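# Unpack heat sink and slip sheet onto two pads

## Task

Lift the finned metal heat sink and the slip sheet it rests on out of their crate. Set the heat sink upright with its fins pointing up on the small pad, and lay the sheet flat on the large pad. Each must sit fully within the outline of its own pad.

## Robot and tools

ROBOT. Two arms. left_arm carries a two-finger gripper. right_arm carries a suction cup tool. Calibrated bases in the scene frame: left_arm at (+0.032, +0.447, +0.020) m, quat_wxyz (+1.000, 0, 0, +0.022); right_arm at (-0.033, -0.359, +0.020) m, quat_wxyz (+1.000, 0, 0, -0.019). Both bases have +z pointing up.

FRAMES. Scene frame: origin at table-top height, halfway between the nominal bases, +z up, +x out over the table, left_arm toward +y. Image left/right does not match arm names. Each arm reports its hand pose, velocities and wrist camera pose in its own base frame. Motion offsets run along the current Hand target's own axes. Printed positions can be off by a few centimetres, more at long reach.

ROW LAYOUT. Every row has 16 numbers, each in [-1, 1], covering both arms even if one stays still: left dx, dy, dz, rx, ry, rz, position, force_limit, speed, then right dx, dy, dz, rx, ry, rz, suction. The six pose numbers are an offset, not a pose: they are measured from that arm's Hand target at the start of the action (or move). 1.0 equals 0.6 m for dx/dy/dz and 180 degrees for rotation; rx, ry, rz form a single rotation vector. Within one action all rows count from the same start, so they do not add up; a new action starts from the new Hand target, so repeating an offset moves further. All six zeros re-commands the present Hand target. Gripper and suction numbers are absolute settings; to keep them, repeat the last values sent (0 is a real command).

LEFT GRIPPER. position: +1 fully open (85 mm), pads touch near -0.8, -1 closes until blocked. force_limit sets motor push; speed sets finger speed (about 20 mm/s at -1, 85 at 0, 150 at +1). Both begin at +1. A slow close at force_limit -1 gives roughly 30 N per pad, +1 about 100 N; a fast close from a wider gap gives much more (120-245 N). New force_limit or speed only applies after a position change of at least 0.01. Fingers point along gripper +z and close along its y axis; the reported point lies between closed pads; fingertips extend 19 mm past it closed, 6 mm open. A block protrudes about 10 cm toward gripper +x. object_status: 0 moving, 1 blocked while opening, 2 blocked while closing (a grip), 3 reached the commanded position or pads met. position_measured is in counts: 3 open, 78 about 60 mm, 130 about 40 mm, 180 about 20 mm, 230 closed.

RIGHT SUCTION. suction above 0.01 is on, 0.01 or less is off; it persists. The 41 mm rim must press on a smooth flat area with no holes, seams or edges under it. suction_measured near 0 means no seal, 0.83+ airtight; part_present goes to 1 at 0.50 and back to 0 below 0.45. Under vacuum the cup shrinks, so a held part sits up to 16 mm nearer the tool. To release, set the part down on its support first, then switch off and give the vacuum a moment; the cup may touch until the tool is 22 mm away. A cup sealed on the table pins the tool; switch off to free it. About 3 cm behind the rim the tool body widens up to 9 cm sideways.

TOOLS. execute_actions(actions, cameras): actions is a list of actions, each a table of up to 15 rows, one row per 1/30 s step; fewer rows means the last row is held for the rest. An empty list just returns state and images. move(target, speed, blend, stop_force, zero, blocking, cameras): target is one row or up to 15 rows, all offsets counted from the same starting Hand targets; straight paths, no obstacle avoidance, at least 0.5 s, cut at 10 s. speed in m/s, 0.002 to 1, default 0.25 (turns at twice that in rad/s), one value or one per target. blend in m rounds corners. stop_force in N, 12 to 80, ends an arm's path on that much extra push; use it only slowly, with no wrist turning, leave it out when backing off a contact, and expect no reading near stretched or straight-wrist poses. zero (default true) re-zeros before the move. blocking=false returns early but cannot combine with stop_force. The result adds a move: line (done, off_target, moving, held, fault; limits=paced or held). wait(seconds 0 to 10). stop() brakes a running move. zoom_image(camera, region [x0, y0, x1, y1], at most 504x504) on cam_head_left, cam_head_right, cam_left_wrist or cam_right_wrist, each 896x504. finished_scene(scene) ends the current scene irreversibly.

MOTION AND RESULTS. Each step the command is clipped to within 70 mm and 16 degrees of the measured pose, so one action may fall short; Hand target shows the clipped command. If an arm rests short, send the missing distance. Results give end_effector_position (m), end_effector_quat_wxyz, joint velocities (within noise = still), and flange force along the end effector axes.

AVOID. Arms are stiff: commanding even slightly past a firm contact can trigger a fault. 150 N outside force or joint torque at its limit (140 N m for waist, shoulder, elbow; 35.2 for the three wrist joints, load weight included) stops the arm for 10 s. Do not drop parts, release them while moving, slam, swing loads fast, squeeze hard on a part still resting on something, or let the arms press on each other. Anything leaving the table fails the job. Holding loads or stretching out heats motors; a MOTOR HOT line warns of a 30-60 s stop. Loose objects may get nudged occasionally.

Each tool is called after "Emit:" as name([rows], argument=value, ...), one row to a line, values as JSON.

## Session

Emit:
execute_actions(actions=[])

Emit:
zoom_image(camera="cam_head_right", region=[340, 180, 680, 300])

Scene clock: 0.00 s.
left_arm: end_effector_position=(+0.1639, -0.2483, +0.3035) position_measured=3 object_status=3 end_effector_quat_wxyz=(-0.344, +0.788, +0.508, +0.050) | right_arm: end_effector_position=(+0.2180, -0.0781, +0.1570) suction_measured=0.01 part_present=0 end_effector_quat_wxyz=(-0.286, +0.584, +0.760, +0.009)
Joint positions: left_arm=[-0.798 0.135 0.099 -0.276 -2.196 -1.285] | right_arm=[-0.157 -0.049 -0.422 -0.284 -1.706 -1.117]
Joint velocities: within noise
Flange force (N): no reading
Hand target: left_arm +0.1639, -0.2483, +0.3035; -0.344, +0.788, +0.508, +0.050 | right_arm +0.2180, -0.0781, +0.1570; -0.286, +0.584, +0.760, +0.009

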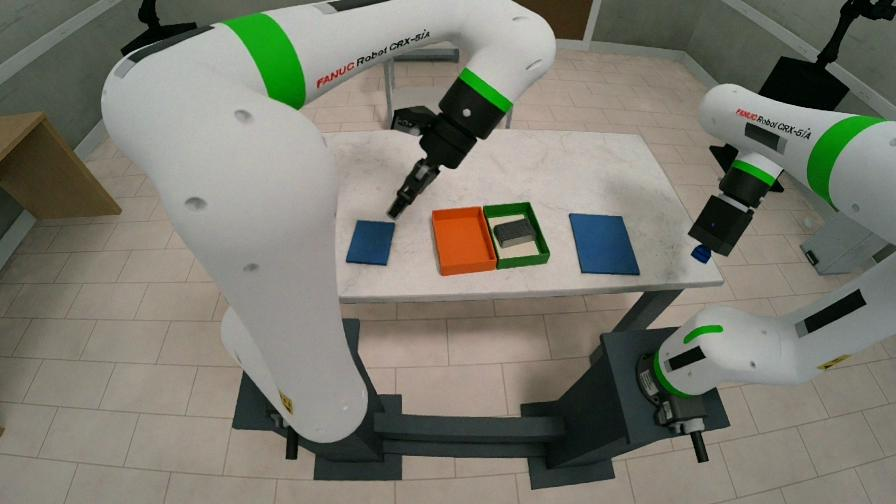

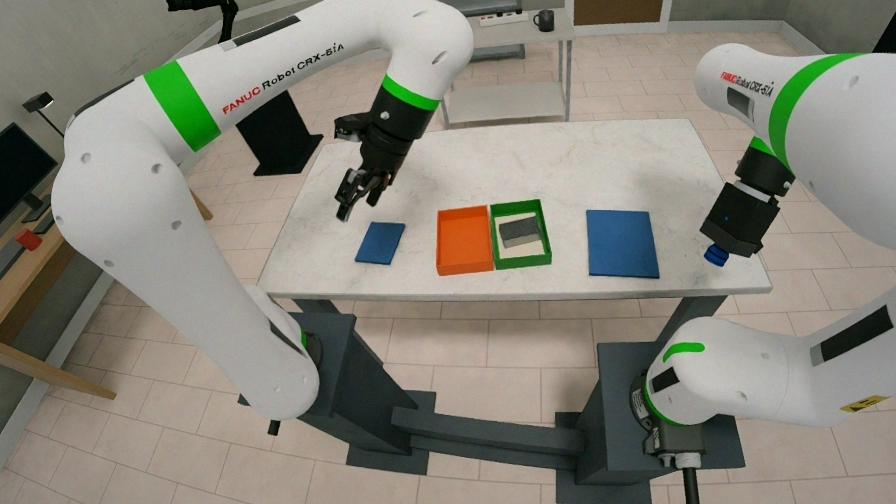

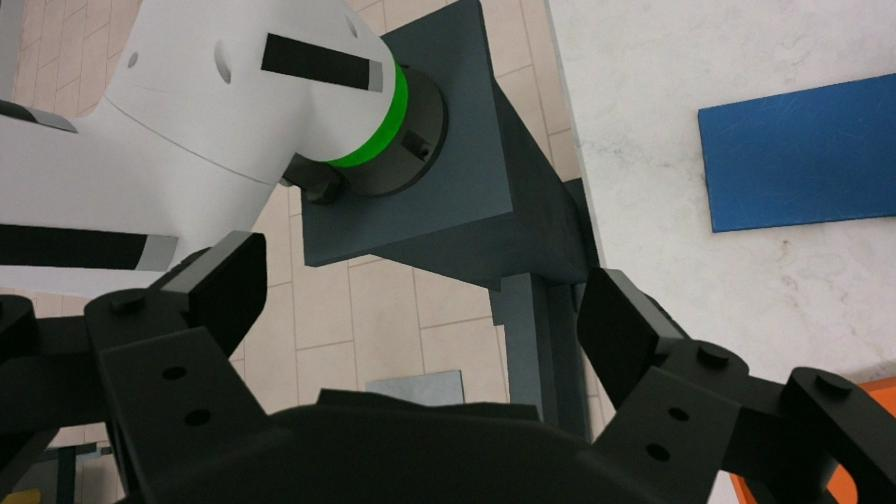

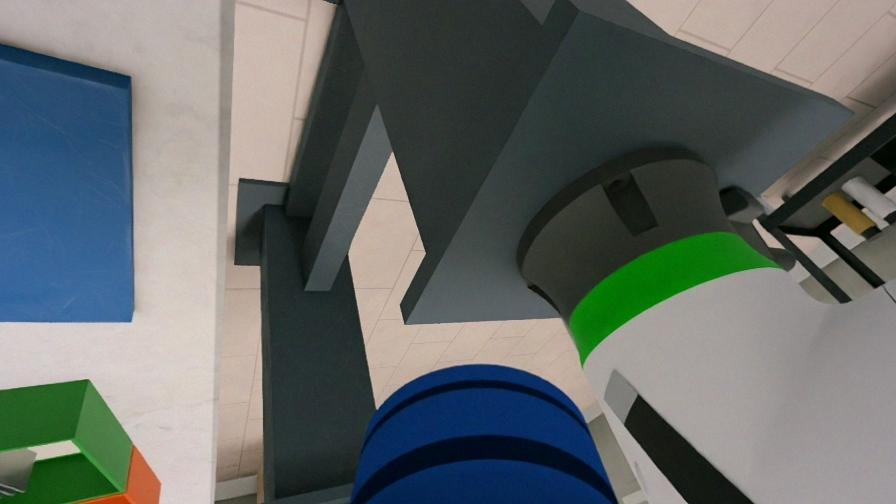

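Scaled by 1.482 from the camera's 896x504 image, which has a finer 1280x720 frame.

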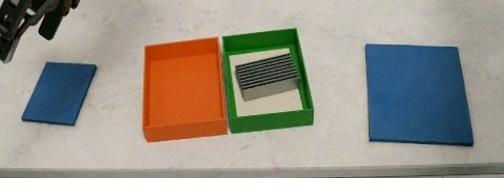

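Emit:
zoom_image(camera="cam_head_right", region=[430, 190, 560, 290])

Emit:
zoom_image(camera="cam_head_right", region=[340, 190, 460, 290])

Emit:
zoom_image(camera="cam_head_right", region=[570, 190, 690, 290])

Scaled by 3.877 from the camera's 896x504 image, which has a finer 1280x720 frame.

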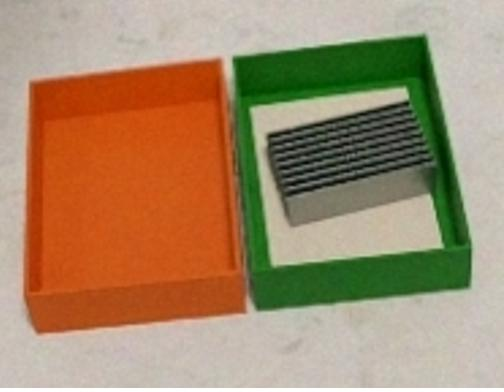

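Scaled by 4.200 from the camera's 896x504 image, which has a finer 1280x720 frame.

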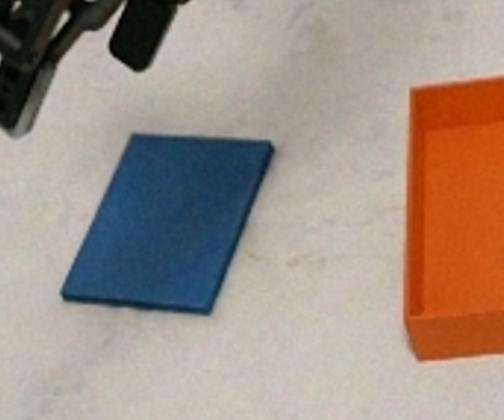

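Scaled by 4.200 from the camera's 896x504 image, which has a finer 1280x720 frame.

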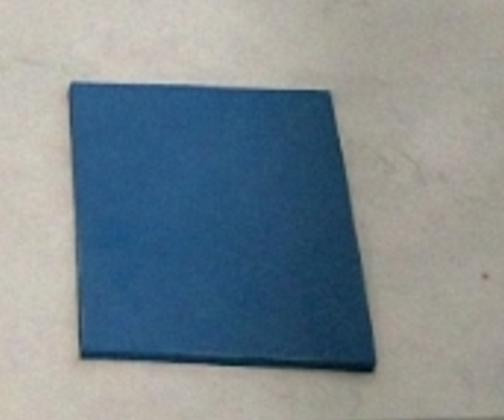

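Emit:
move(target=[-0.3268,0.4913,-0.188,-0.1171,-0.1977,-0.1945,1,-0.8,-1,0.1777,0.3097,-0.4687,0.01,-0.1988,-0.4163,0], speed=0.35, cameras=["cam_head_right","cam_left_wrist","cam_right_wrist"])

Emit:
zoom_image(camera="cam_left_wrist", region=[240, 0, 640, 360])

Emit:
zoom_image(camera="cam_right_wrist", region=[220, 60, 620, 400])

Scene clock: 7.40 s.
left_arm: end_effector_position=(+0.3464, -0.5385, +0.1603) position_measured=3 object_status=3 end_effector_quat_wxyz=(+0.000, +0.628, +0.778, +0.000) | right_arm: end_effector_position=(+0.4864, -0.0228, +0.3804) suction_measured=0.01 part_present=0 end_effector_quat_wxyz=(+0.000, -0.019, +1.000, +0.000)
Joint positions: left_arm=[-0.795 0.516 0.355 0 -1.41 -0.564] | right_arm=[0.223 0.115 0.31 0 -1.765 -0.185]
Joint velocities: within noise
Flange force (N): left_arm=[0.1 -2.6 1.1] | right_arm=[7.9 1.0 3.1]
Hand target: left_arm +0.3464, -0.5385, +0.1603; +0.000, +0.628, +0.778, +0.000 | right_arm +0.4864, -0.0227, +0.3804; +0.000, -0.019, +1.000, +0.000
Off the commanded pose: left_arm 0.000 m, 0 deg | right_arm 0.000 m, 0 deg.
move: done
Images, in order (width x height): cam_head_right 896x504, cam_left_wrist 896x504, cam_right_wrist 896x504.

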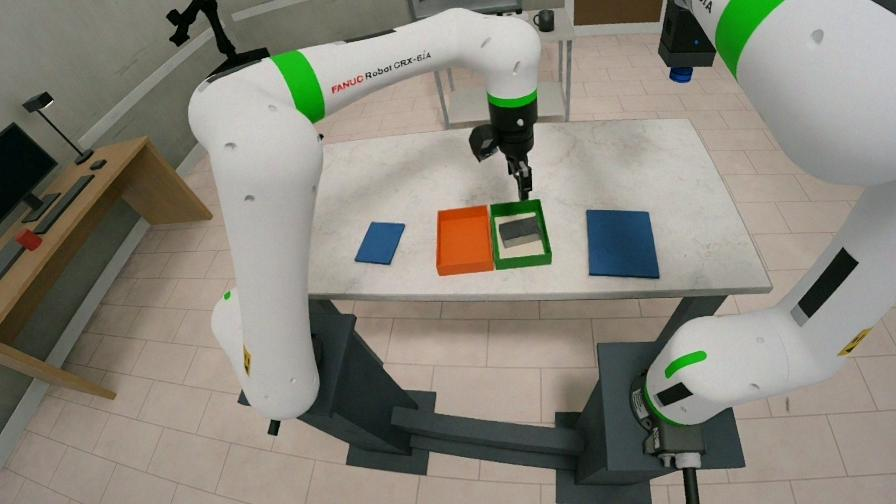

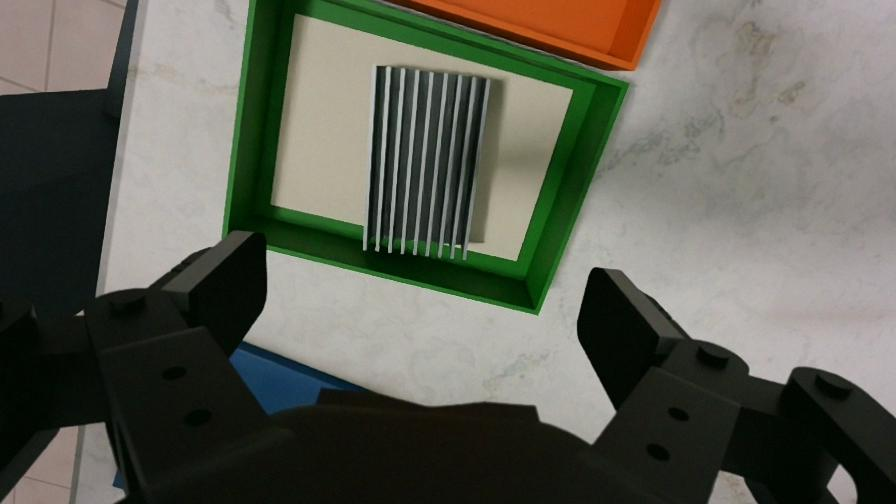

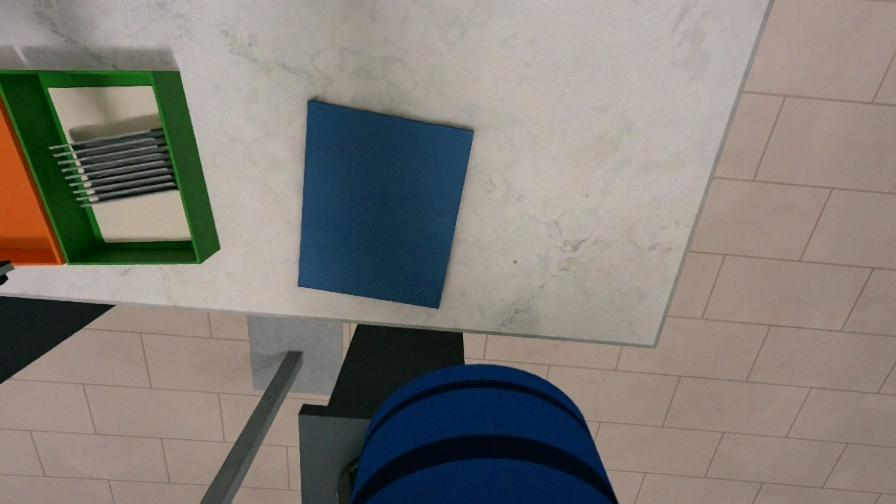

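Scaled by 1.260 from the camera's 896x504 image, which has a finer 1280x720 frame.

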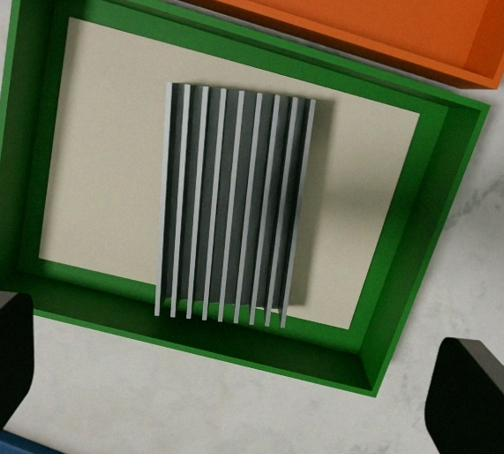

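Scaled by 1.260 from the camera's 896x504 image, which has a finer 1280x720 frame.

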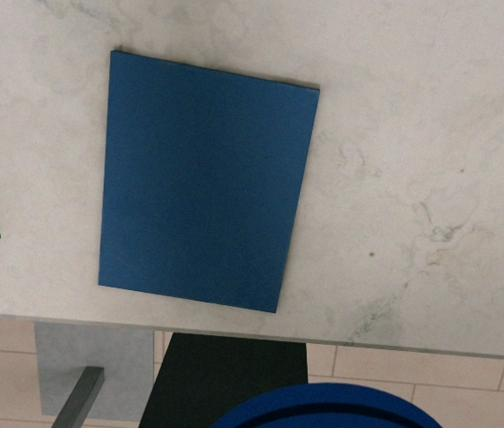

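Emit:
move(target=[-0.001,-0.0082,0.1838,0,0,-0.002,1,-0.8,-1,0.1318,-0.0328,0.2507,0,0,-0.0417,0], speed=0.2, cameras=["cam_left_wrist"])

Scene clock: 12.20 s.
left_arm: end_effector_position=(+0.3418, -0.5401, +0.0500) position_measured=3 object_status=3 end_effector_quat_wxyz=(+0.000, +0.626, +0.780, +0.000) | right_arm: end_effector_position=(+0.4082, -0.0454, +0.2299) suction_measured=0.01 part_present=0 end_effector_quat_wxyz=(+0.000, -0.084, +0.996, +0.000)
Joint positions: left_arm=[-0.802 0.59 0.2 0 -1.181 -0.551] | right_arm=[0.211 -0.086 -0.246 -0.001 -1.41 -0.042]
Joint velocities: within noise
Flange force (N): left_arm=[-0.4 -2.2 0.2] | right_arm=[7.0 2.5 0.6]
Hand target: left_arm +0.3418, -0.5401, +0.0500; +0.000, +0.626, +0.780, +0.000 | right_arm +0.4082, -0.0453, +0.2299; +0.000, -0.085, +0.996, +0.000
Off the commanded pose: left_arm 0.000 m, 0 deg | right_arm 0.000 m, 0 deg.
move: done
Images, in order (width x height): cam_left_wrist 896x504.

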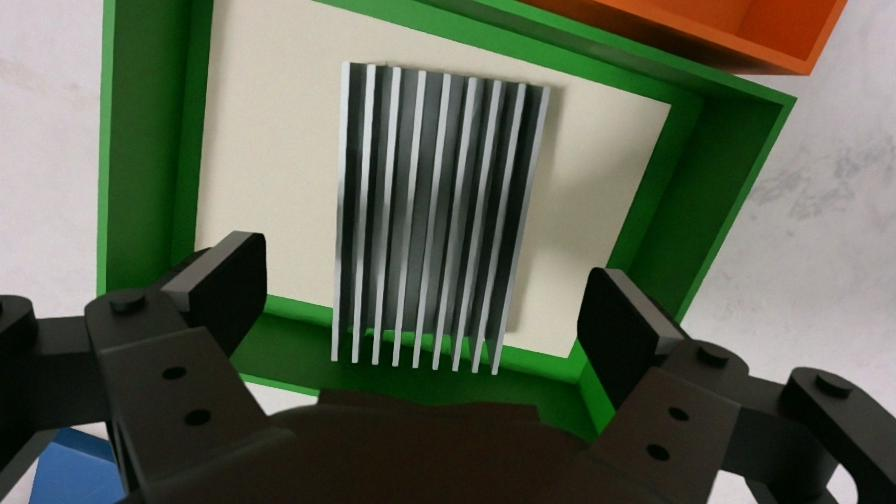

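Emit:
move(target=[-0.002,-0.001,0.0725,0,0,0,1,-0.8,-1,0,0,0,0,0,0,0], speed=0.06, stop_force=15, cameras=["cam_left_wrist"])

Scene clock: 13.93 s.
left_arm: end_effector_position=(+0.3415, -0.5414, +0.0065) position_measured=3 object_status=3 end_effector_quat_wxyz=(+0.000, +0.626, +0.780, +0.000) | right_arm: end_effector_position=(+0.4082, -0.0453, +0.2299) suction_measured=0.01 part_present=0 end_effector_quat_wxyz=(+0.000, -0.085, +0.996, +0.000)
Joint positions: left_arm=[-0.804 0.637 0.164 0 -1.098 -0.549] | right_arm=[0.211 -0.086 -0.246 -0.001 -1.41 -0.042]
Joint velocities: within noise
Flange force (N): left_arm=[0.1 -2.5 0.1] | right_arm=[6.3 2.1 0.8]
Hand target: left_arm +0.3415, -0.5414, +0.0065; +0.000, +0.626, +0.780, +0.000 | right_arm +0.4082, -0.0453, +0.2299; +0.000, -0.085, +0.996, +0.000
Off the commanded pose: left_arm 0.000 m, 0 deg | right_arm 0.000 m, 0 deg.
move: done
Images, in order (width x height): cam_left_wrist 896x504.

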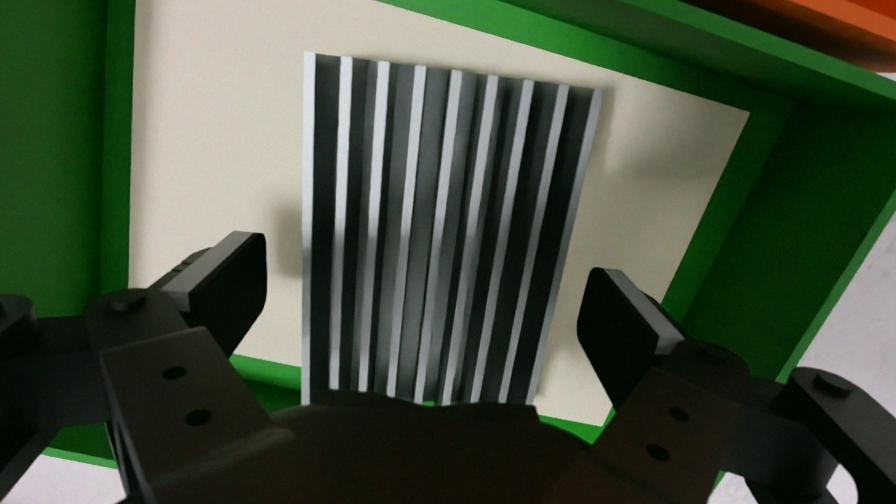

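Emit:
execute_actions([
  [[0,0,0,0,0,0,-1,-0.8,-1,0,0,0,0,0,0,0]],
], cameras=["cam_head_right","cam_left_wrist"])

Scene clock: 15.73 s.
left_arm: end_effector_position=(+0.3415, -0.5414, +0.0065) position_measured=78 object_status=2 end_effector_quat_wxyz=(+0.000, +0.626, +0.780, +0.000) | right_arm: end_effector_position=(+0.4082, -0.0453, +0.2299) suction_measured=0.01 part_present=0 end_effector_quat_wxyz=(+0.000, -0.085, +0.996, +0.000)
Joint positions: left_arm=[-0.804 0.637 0.164 0 -1.098 -0.549] | right_arm=[0.211 -0.086 -0.246 -0.001 -1.41 -0.042]
Joint velocities: within noise
Flange force (N): left_arm=[-0.4 -1.6 -5.7] | right_arm=[6.4 2.1 0.4]
Hand target: left_arm +0.3415, -0.5414, +0.0065; +0.000, +0.626, +0.780, +0.000 | right_arm +0.4082, -0.0453, +0.2299; +0.000, -0.085, +0.996, +0.000
Off the commanded pose: left_arm 0.000 m, 0 deg | right_arm 0.000 m, 0 deg.
Images, in order (width x height): cam_head_right 896x504, cam_left_wrist 896x504.

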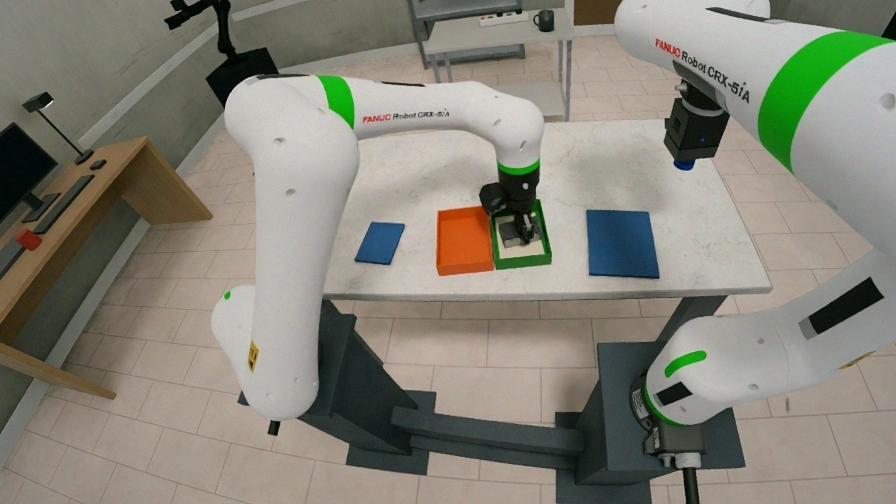

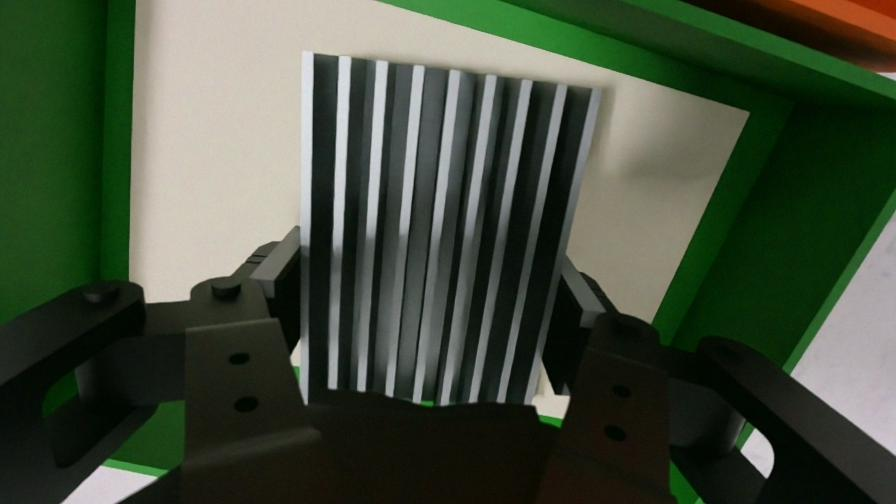

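Emit:
move([
  [0,0,-0.0333,0,0,0,-1,-0.8,-1,0,0,0,0,0,0,0],
  [0,0,-0.15,0,0,0,-1,-0.8,-1,0,0,0,0,0,0,0],
  [0.3277,0.1061,-0.3225,0,0,-0.375,-1,-0.8,-1,-0.0522,0.3966,0,0,0,0,0],
], speed=[0.05,0.2,0.35], blend=[0.005,0.02,0], cameras=["cam_head_right","cam_left_wrist","cam_right_wrist"])

Emit:
zoom_image(camera="cam_left_wrist", region=[570, 0, 870, 300])

Emit:
zoom_image(camera="cam_right_wrist", region=[60, 0, 460, 320])

Scene clock: 19.67 s.
left_arm: end_effector_position=(+0.3610, -0.3357, +0.1999) position_measured=78 object_status=2 end_effector_quat_wxyz=(+0.000, +0.087, +0.996, +0.000) | right_arm: end_effector_position=(+0.3991, +0.1945, +0.2300) suction_measured=0.01 part_present=0 end_effector_quat_wxyz=(+0.000, -0.084, +0.996, +0.000)
Joint positions: left_arm=[-0.482 0.129 -0.056 0 -1.385 0.308] | right_arm=[0.751 0 -0.164 0 -1.406 -0.582]
Joint velocities: within noise
Flange force (N): left_arm=[2.5 -2.4 3.2] | right_arm=[7.7 -0.7 1.0]
Hand target: left_arm +0.3610, -0.3357, +0.2000; +0.000, +0.087, +0.996, +0.000 | right_arm +0.3990, +0.1945, +0.2300; +0.000, -0.085, +0.996, +0.000
Off the commanded pose: left_arm 0.000 m, 0 deg | right_arm 0.000 m, 0 deg.
move: done
Images, in order (width x height): cam_head_right 896x504, cam_left_wrist 896x504, cam_right_wrist 896x504.

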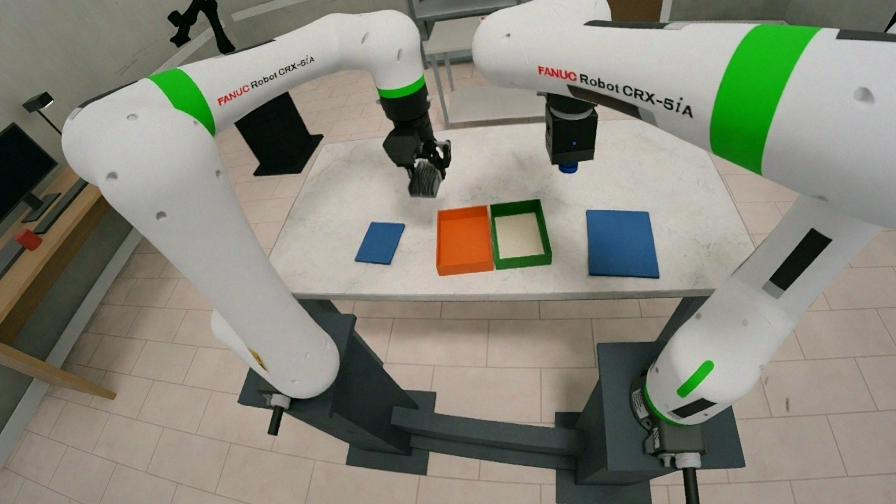

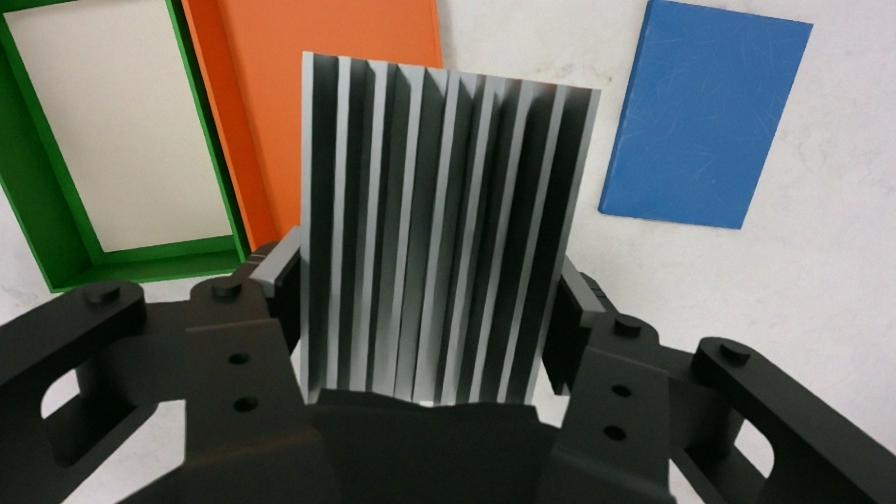

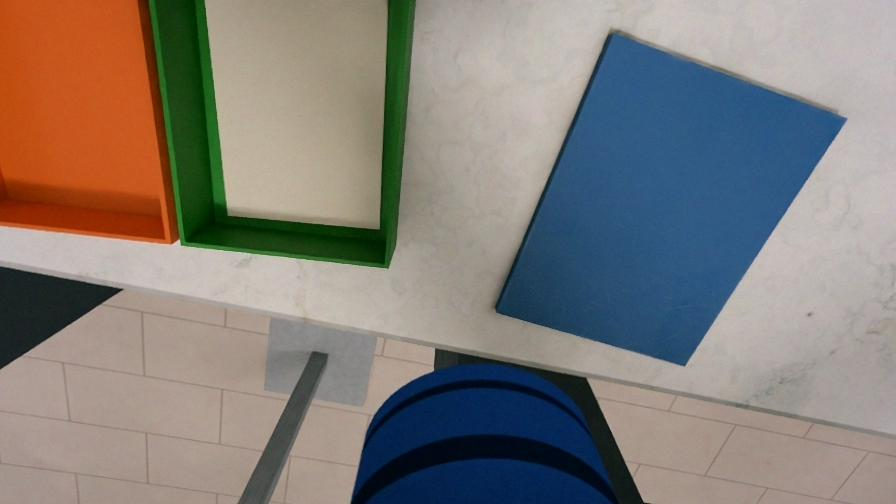

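Scaled by 1.680 from the camera's 896x504 image, which has a finer 1280x720 frame.

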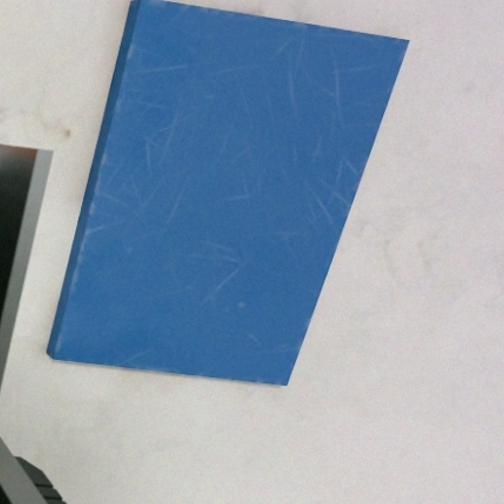

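Scaled by 1.260 from the camera's 896x504 image, which has a finer 1280x720 frame.

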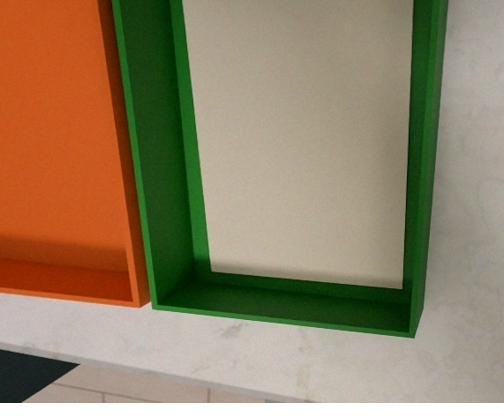

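Emit:
move([
  [0.0627,0.296,0,0,0,0.0022,-1,-0.8,-1,-0.02,0.1775,0.2,0,0,0,0],
  [0.0627,0.296,0.3032,0,0,0.0022,-1,-0.8,-1,-0.02,0.1775,0.2,0,0,0,0],
], speed=[0.25,0.15], blend=[0.01,0], cameras=["cam_head_right","cam_left_wrist","cam_right_wrist"])

Scene clock: 23.37 s.
left_arm: end_effector_position=(+0.3549, -0.1542, +0.0181) position_measured=78 object_status=2 end_effector_quat_wxyz=(+0.000, +0.091, +0.996, +0.000) | right_arm: end_effector_position=(+0.3930, +0.3016, +0.1101) suction_measured=0.01 part_present=0 end_effector_quat_wxyz=(+0.000, -0.085, +0.996, +0.000)
Joint positions: left_arm=[-0.067 0.061 -0.6 0 -0.91 -0.114] | right_arm=[0.92 0.215 -0.218 0 -1.137 -0.751]
Joint velocities: within noise
Flange force (N): left_arm=[-0.1 -4.0 2.4] | right_arm=[7.6 -4.4 -1.5]
Hand target: left_arm +0.3549, -0.1542, +0.0180; +0.000, +0.091, +0.996, +0.000 | right_arm +0.3930, +0.3016, +0.1101; +0.000, -0.085, +0.996, +0.000
Off the commanded pose: left_arm 0.000 m, 0 deg | right_arm 0.000 m, 0 deg.
move: done
Images, in order (width x height): cam_head_right 896x504, cam_left_wrist 896x504, cam_right_wrist 896x504.

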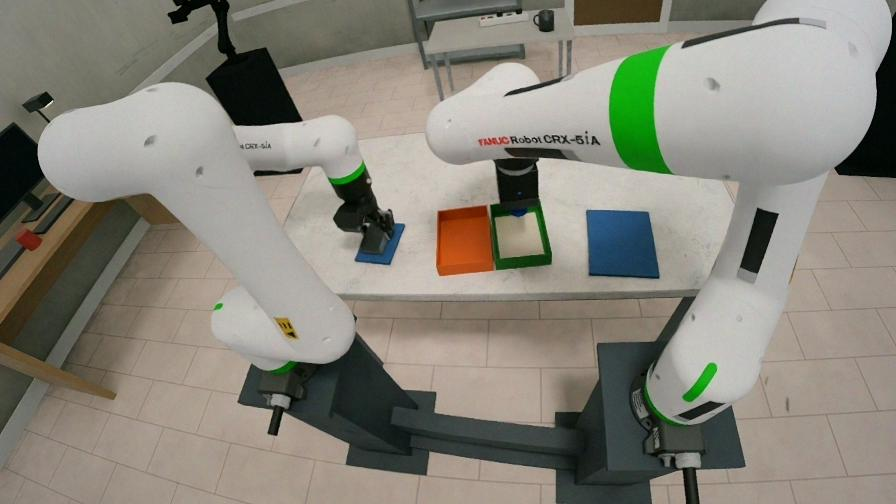

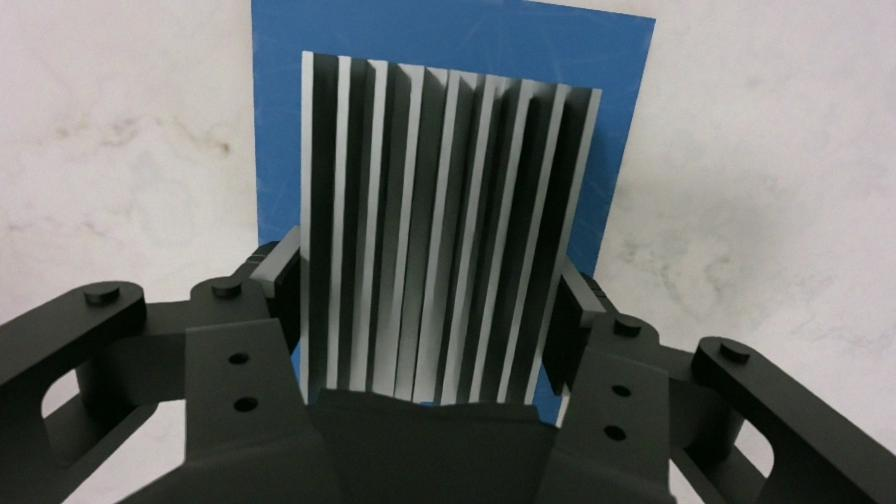

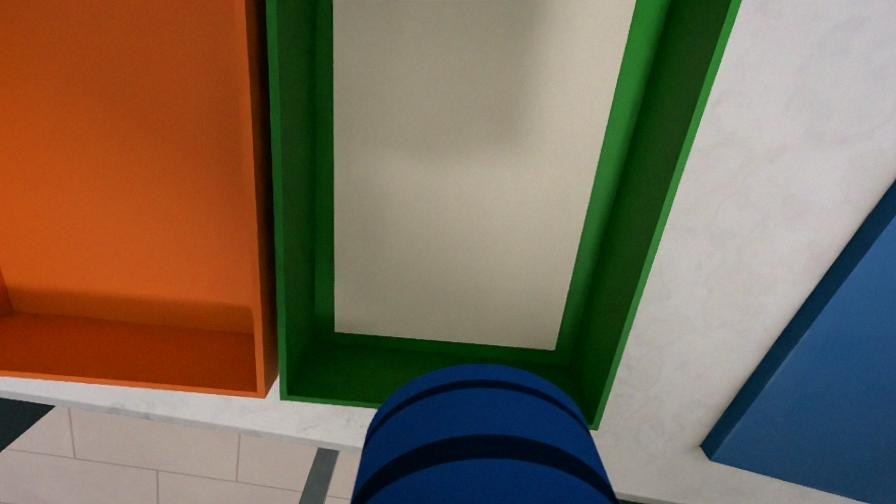

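Emit:
move(target=[0,0,0.0208,0,0,0,-1,-0.8,-1,0.0033,0.002,0.1585,0,0,0,0], speed=0.08, stop_force=12, cameras=["cam_head_right","cam_left_wrist","cam_right_wrist"])

Scene clock: 26.03 s.
left_arm: end_effector_position=(+0.3549, -0.1542, +0.0103) position_measured=78 object_status=2 end_effector_quat_wxyz=(+0.000, +0.091, +0.996, +0.000) | right_arm: end_effector_position=(+0.3909, +0.3025, +0.0150) suction_measured=0.01 part_present=0 end_effector_quat_wxyz=(+0.000, -0.084, +0.996, +0.000)
Joint positions: left_arm=[-0.067 0.075 -0.608 0 -0.888 -0.114] | right_arm=[0.925 0.337 -0.318 0 -0.915 -0.756]
Joint velocities: within noise
Flange force (N): left_arm=[11.3 1.8 -41.6] | right_arm=[7.0 -3.6 -3.8]
Hand target: left_arm +0.3549, -0.1542, +0.0103; +0.000, +0.091, +0.996, +0.000 (not the last commanded pose) | right_arm +0.3909, +0.3025, +0.0150; +0.000, -0.085, +0.996, +0.000
Off the commanded pose: left_arm 0.005 m, 0 deg | right_arm 0.000 m, 0 deg.
move: contact (left_arm)
Images, in order (width x height): cam_head_right 896x504, cam_left_wrist 896x504, cam_right_wrist 896x504.

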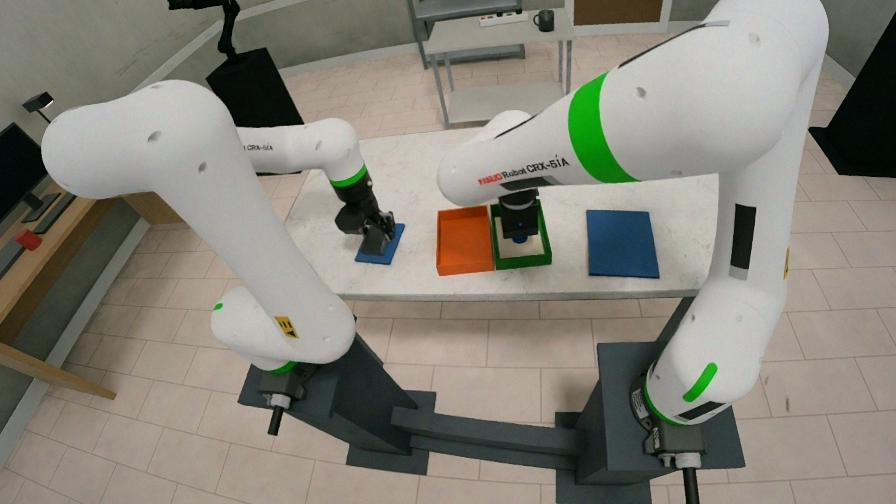

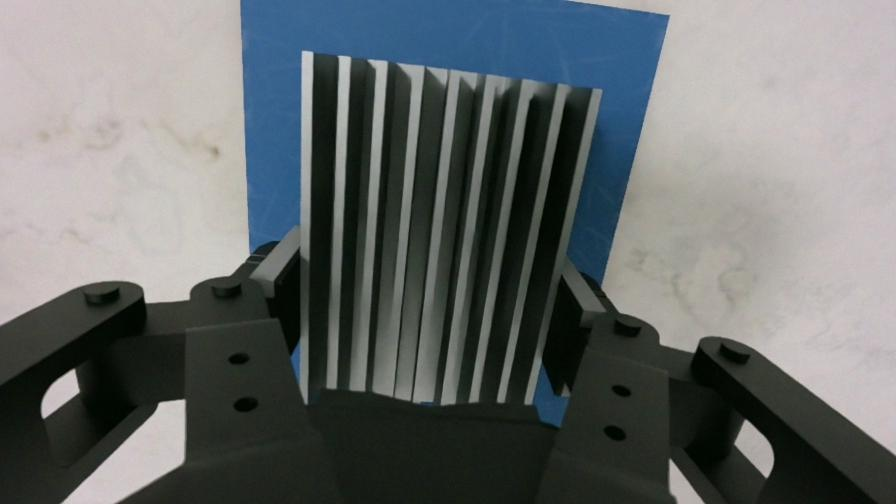

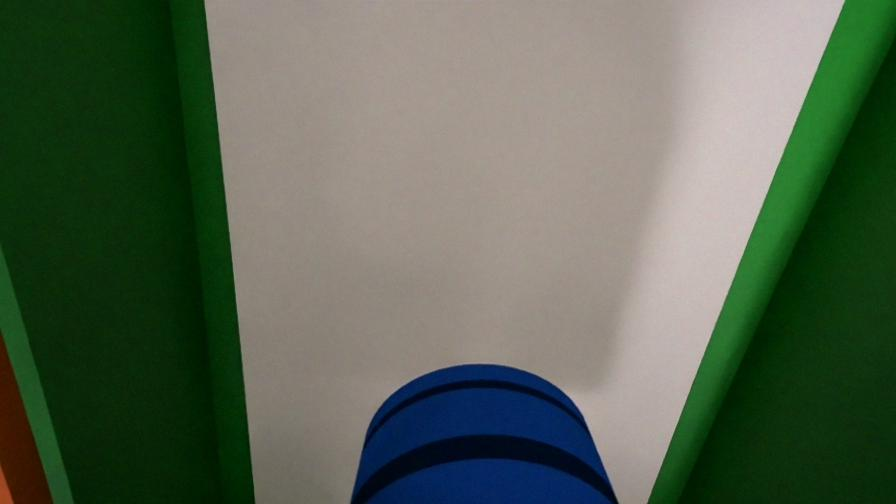

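Emit:
move(target=[0,0,-0.0007,0,0,0,1,-0.8,-0.3,0,0,0.055,0,0,0,1], speed=0.04, cameras=["cam_head_right","cam_left_wrist","cam_right_wrist"])

Scene clock: 27.70 s.
left_arm: end_effector_position=(+0.3549, -0.1542, +0.0107) position_measured=3 object_status=3 end_effector_quat_wxyz=(+0.000, +0.091, +0.996, +0.000) | right_arm: end_effector_position=(+0.3909, +0.3026, -0.0180) suction_measured=0.91 part_present=1 end_effector_quat_wxyz=(+0.000, -0.085, +0.996, +0.000)
Joint positions: left_arm=[-0.067 0.074 -0.607 0 -0.889 -0.114] | right_arm=[0.925 0.391 -0.339 0 -0.839 -0.756]
Joint velocities: within noise
Flange force (N): left_arm=[0.1 -3.8 -0.2] | right_arm=[6.3 -3.1 -4.2]
Hand target: left_arm +0.3549, -0.1542, +0.0107; +0.000, +0.091, +0.996, +0.000 | right_arm +0.3909, +0.3026, -0.0180; +0.000, -0.085, +0.996, +0.000
Off the commanded pose: left_arm 0.000 m, 0 deg | right_arm 0.000 m, 0 deg.
move: done
Images, in order (width x height): cam_head_right 896x504, cam_left_wrist 896x504, cam_right_wrist 896x504.

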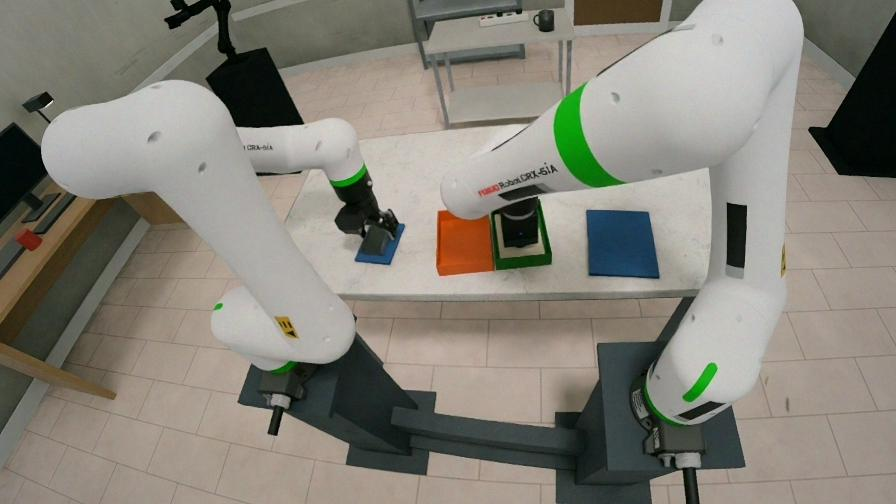

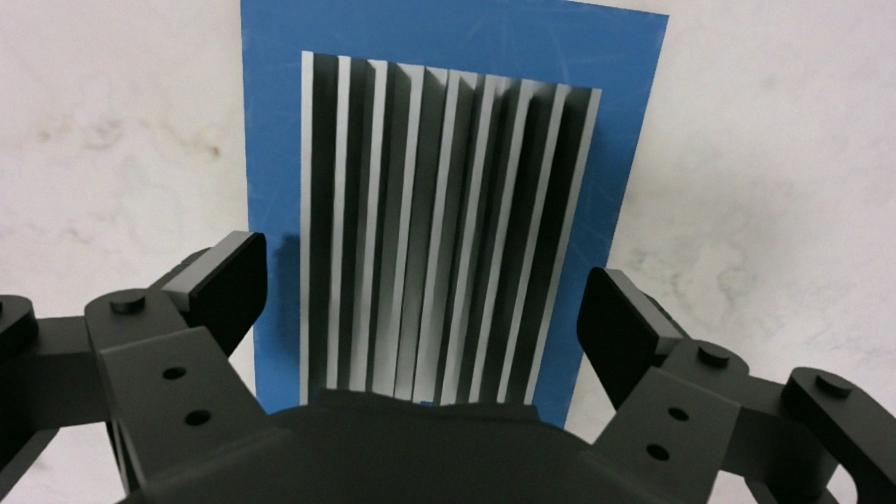

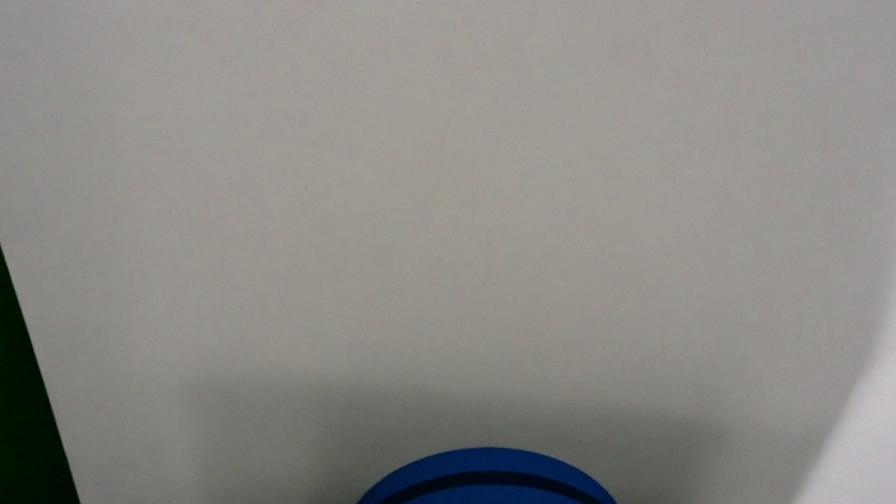

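Emit:
move([
  [0,0,-0.0333,0,0,0,1,-0.8,-0.3,0,0,-0.0333,0,0,0,1],
  [0,0,-0.1467,0,0,0,1,-0.8,-0.3,0,0,-0.1467,0,0,0,1],
  [0,0,-0.35,0,0,0,1,-0.8,-0.3,0.0867,-0.4172,-0.1467,0,0,0.0678,1],
  [0,0,-0.35,0,0,0,1,-0.8,-0.3,0.0867,-0.4172,0.0025,0,0,0.0678,1],
], speed=[0.06,0.2,0.3,0.15], blend=[0.005,0.02,0.01,0], cameras=["cam_head_right","cam_head_left","cam_left_wrist","cam_right_wrist"])

Emit:
zoom_image(camera="cam_head_right", region=[540, 140, 720, 300])

Scene clock: 31.23 s.
left_arm: end_effector_position=(+0.3548, -0.1542, +0.2207) position_measured=3 object_status=3 end_effector_quat_wxyz=(+0.000, +0.091, +0.996, +0.000) | right_arm: end_effector_position=(+0.3817, +0.0471, -0.0197) suction_measured=0.98 part_present=1 end_effector_quat_wxyz=(+0.000, +0.022, +1.000, +0.000)
Joint positions: left_arm=[-0.067 -0.152 -0.285 0 -1.437 -0.114] | right_arm=[0.467 0.167 -0.652 -0.001 -0.751 -0.51]
Joint velocities: within noise
Flange force (N): left_arm=[0.5 -3.4 1.1] | right_arm=[6.1 -0.6 -3.7]
Hand target: left_arm +0.3548, -0.1542, +0.2207; +0.000, +0.091, +0.996, +0.000 | right_arm +0.3818, +0.0471, -0.0197; +0.000, +0.022, +1.000, +0.000
Off the commanded pose: left_arm 0.000 m, 0 deg | right_arm 0.000 m, 0 deg.
move: done

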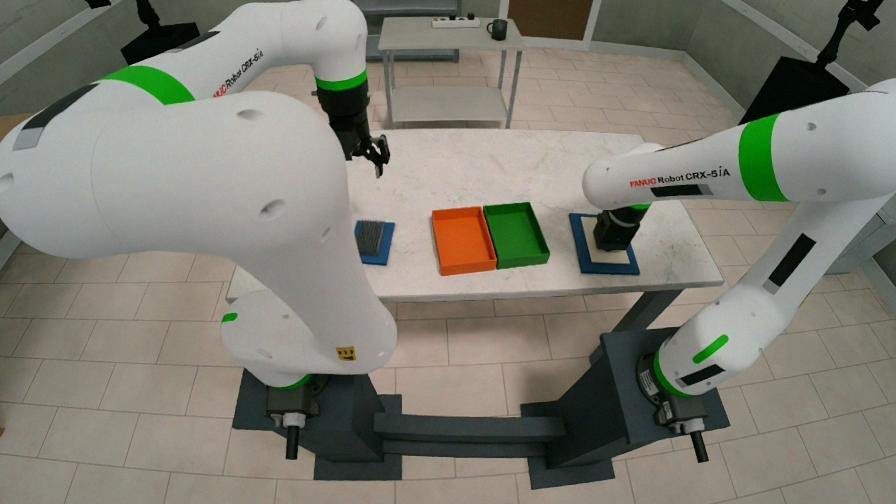

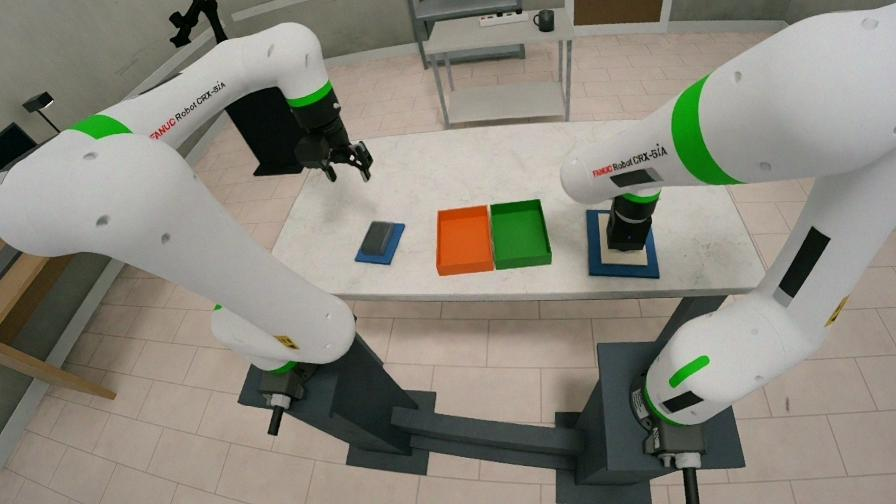

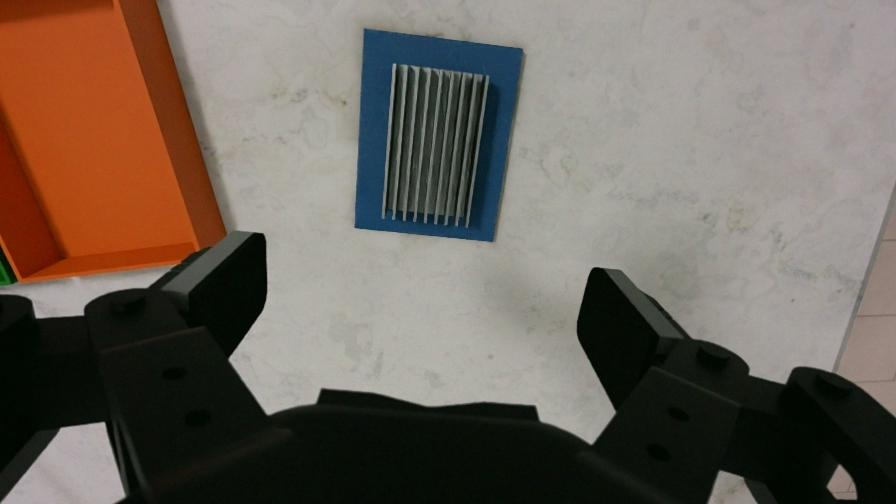

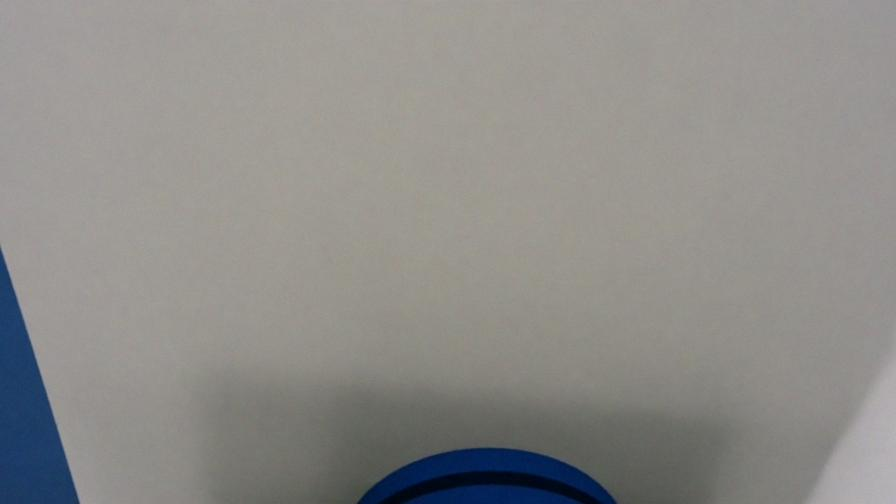

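Scaled by 2.800 from the camera's 896x504 image, which has a finer 1280x720 frame.

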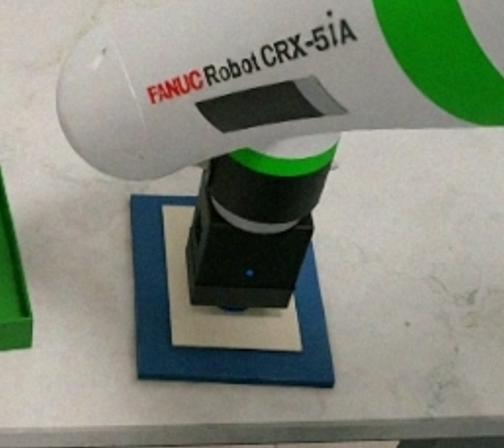

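Emit:
move(target=[0,0,0,0,0,0,1,-0.8,-0.3,0,0,0.012,0,0,0,1], speed=0.005, stop_force=12, cameras=[])

Scene clock: 32.90 s.
left_arm: end_effector_position=(+0.3548, -0.1542, +0.2207) position_measured=3 object_status=3 end_effector_quat_wxyz=(+0.000, +0.091, +0.996, +0.000) | right_arm: end_effector_position=(+0.3818, +0.0471, -0.0242) suction_measured=0.98 part_present=1 end_effector_quat_wxyz=(+0.000, +0.022, +1.000, +0.000)
Joint positions: left_arm=[-0.067 -0.152 -0.285 0 -1.437 -0.114] | right_arm=[0.467 0.177 -0.655 -0.001 -0.738 -0.51]
Joint velocities: within noise
Flange force (N): left_arm=[0.7 -3.6 1.0] | right_arm=[11.3 0.0 -24.6]
Hand target: left_arm +0.3548, -0.1542, +0.2207; +0.000, +0.091, +0.996, +0.000 | right_arm +0.3818, +0.0471, -0.0242; +0.000, +0.022, +1.000, +0.000 (not the last commanded pose)
Off the commanded pose: left_arm 0.000 m, 0 deg | right_arm 0.003 m, 0 deg.
move: contact (right_arm)
No camera images: "cameras" was empty.


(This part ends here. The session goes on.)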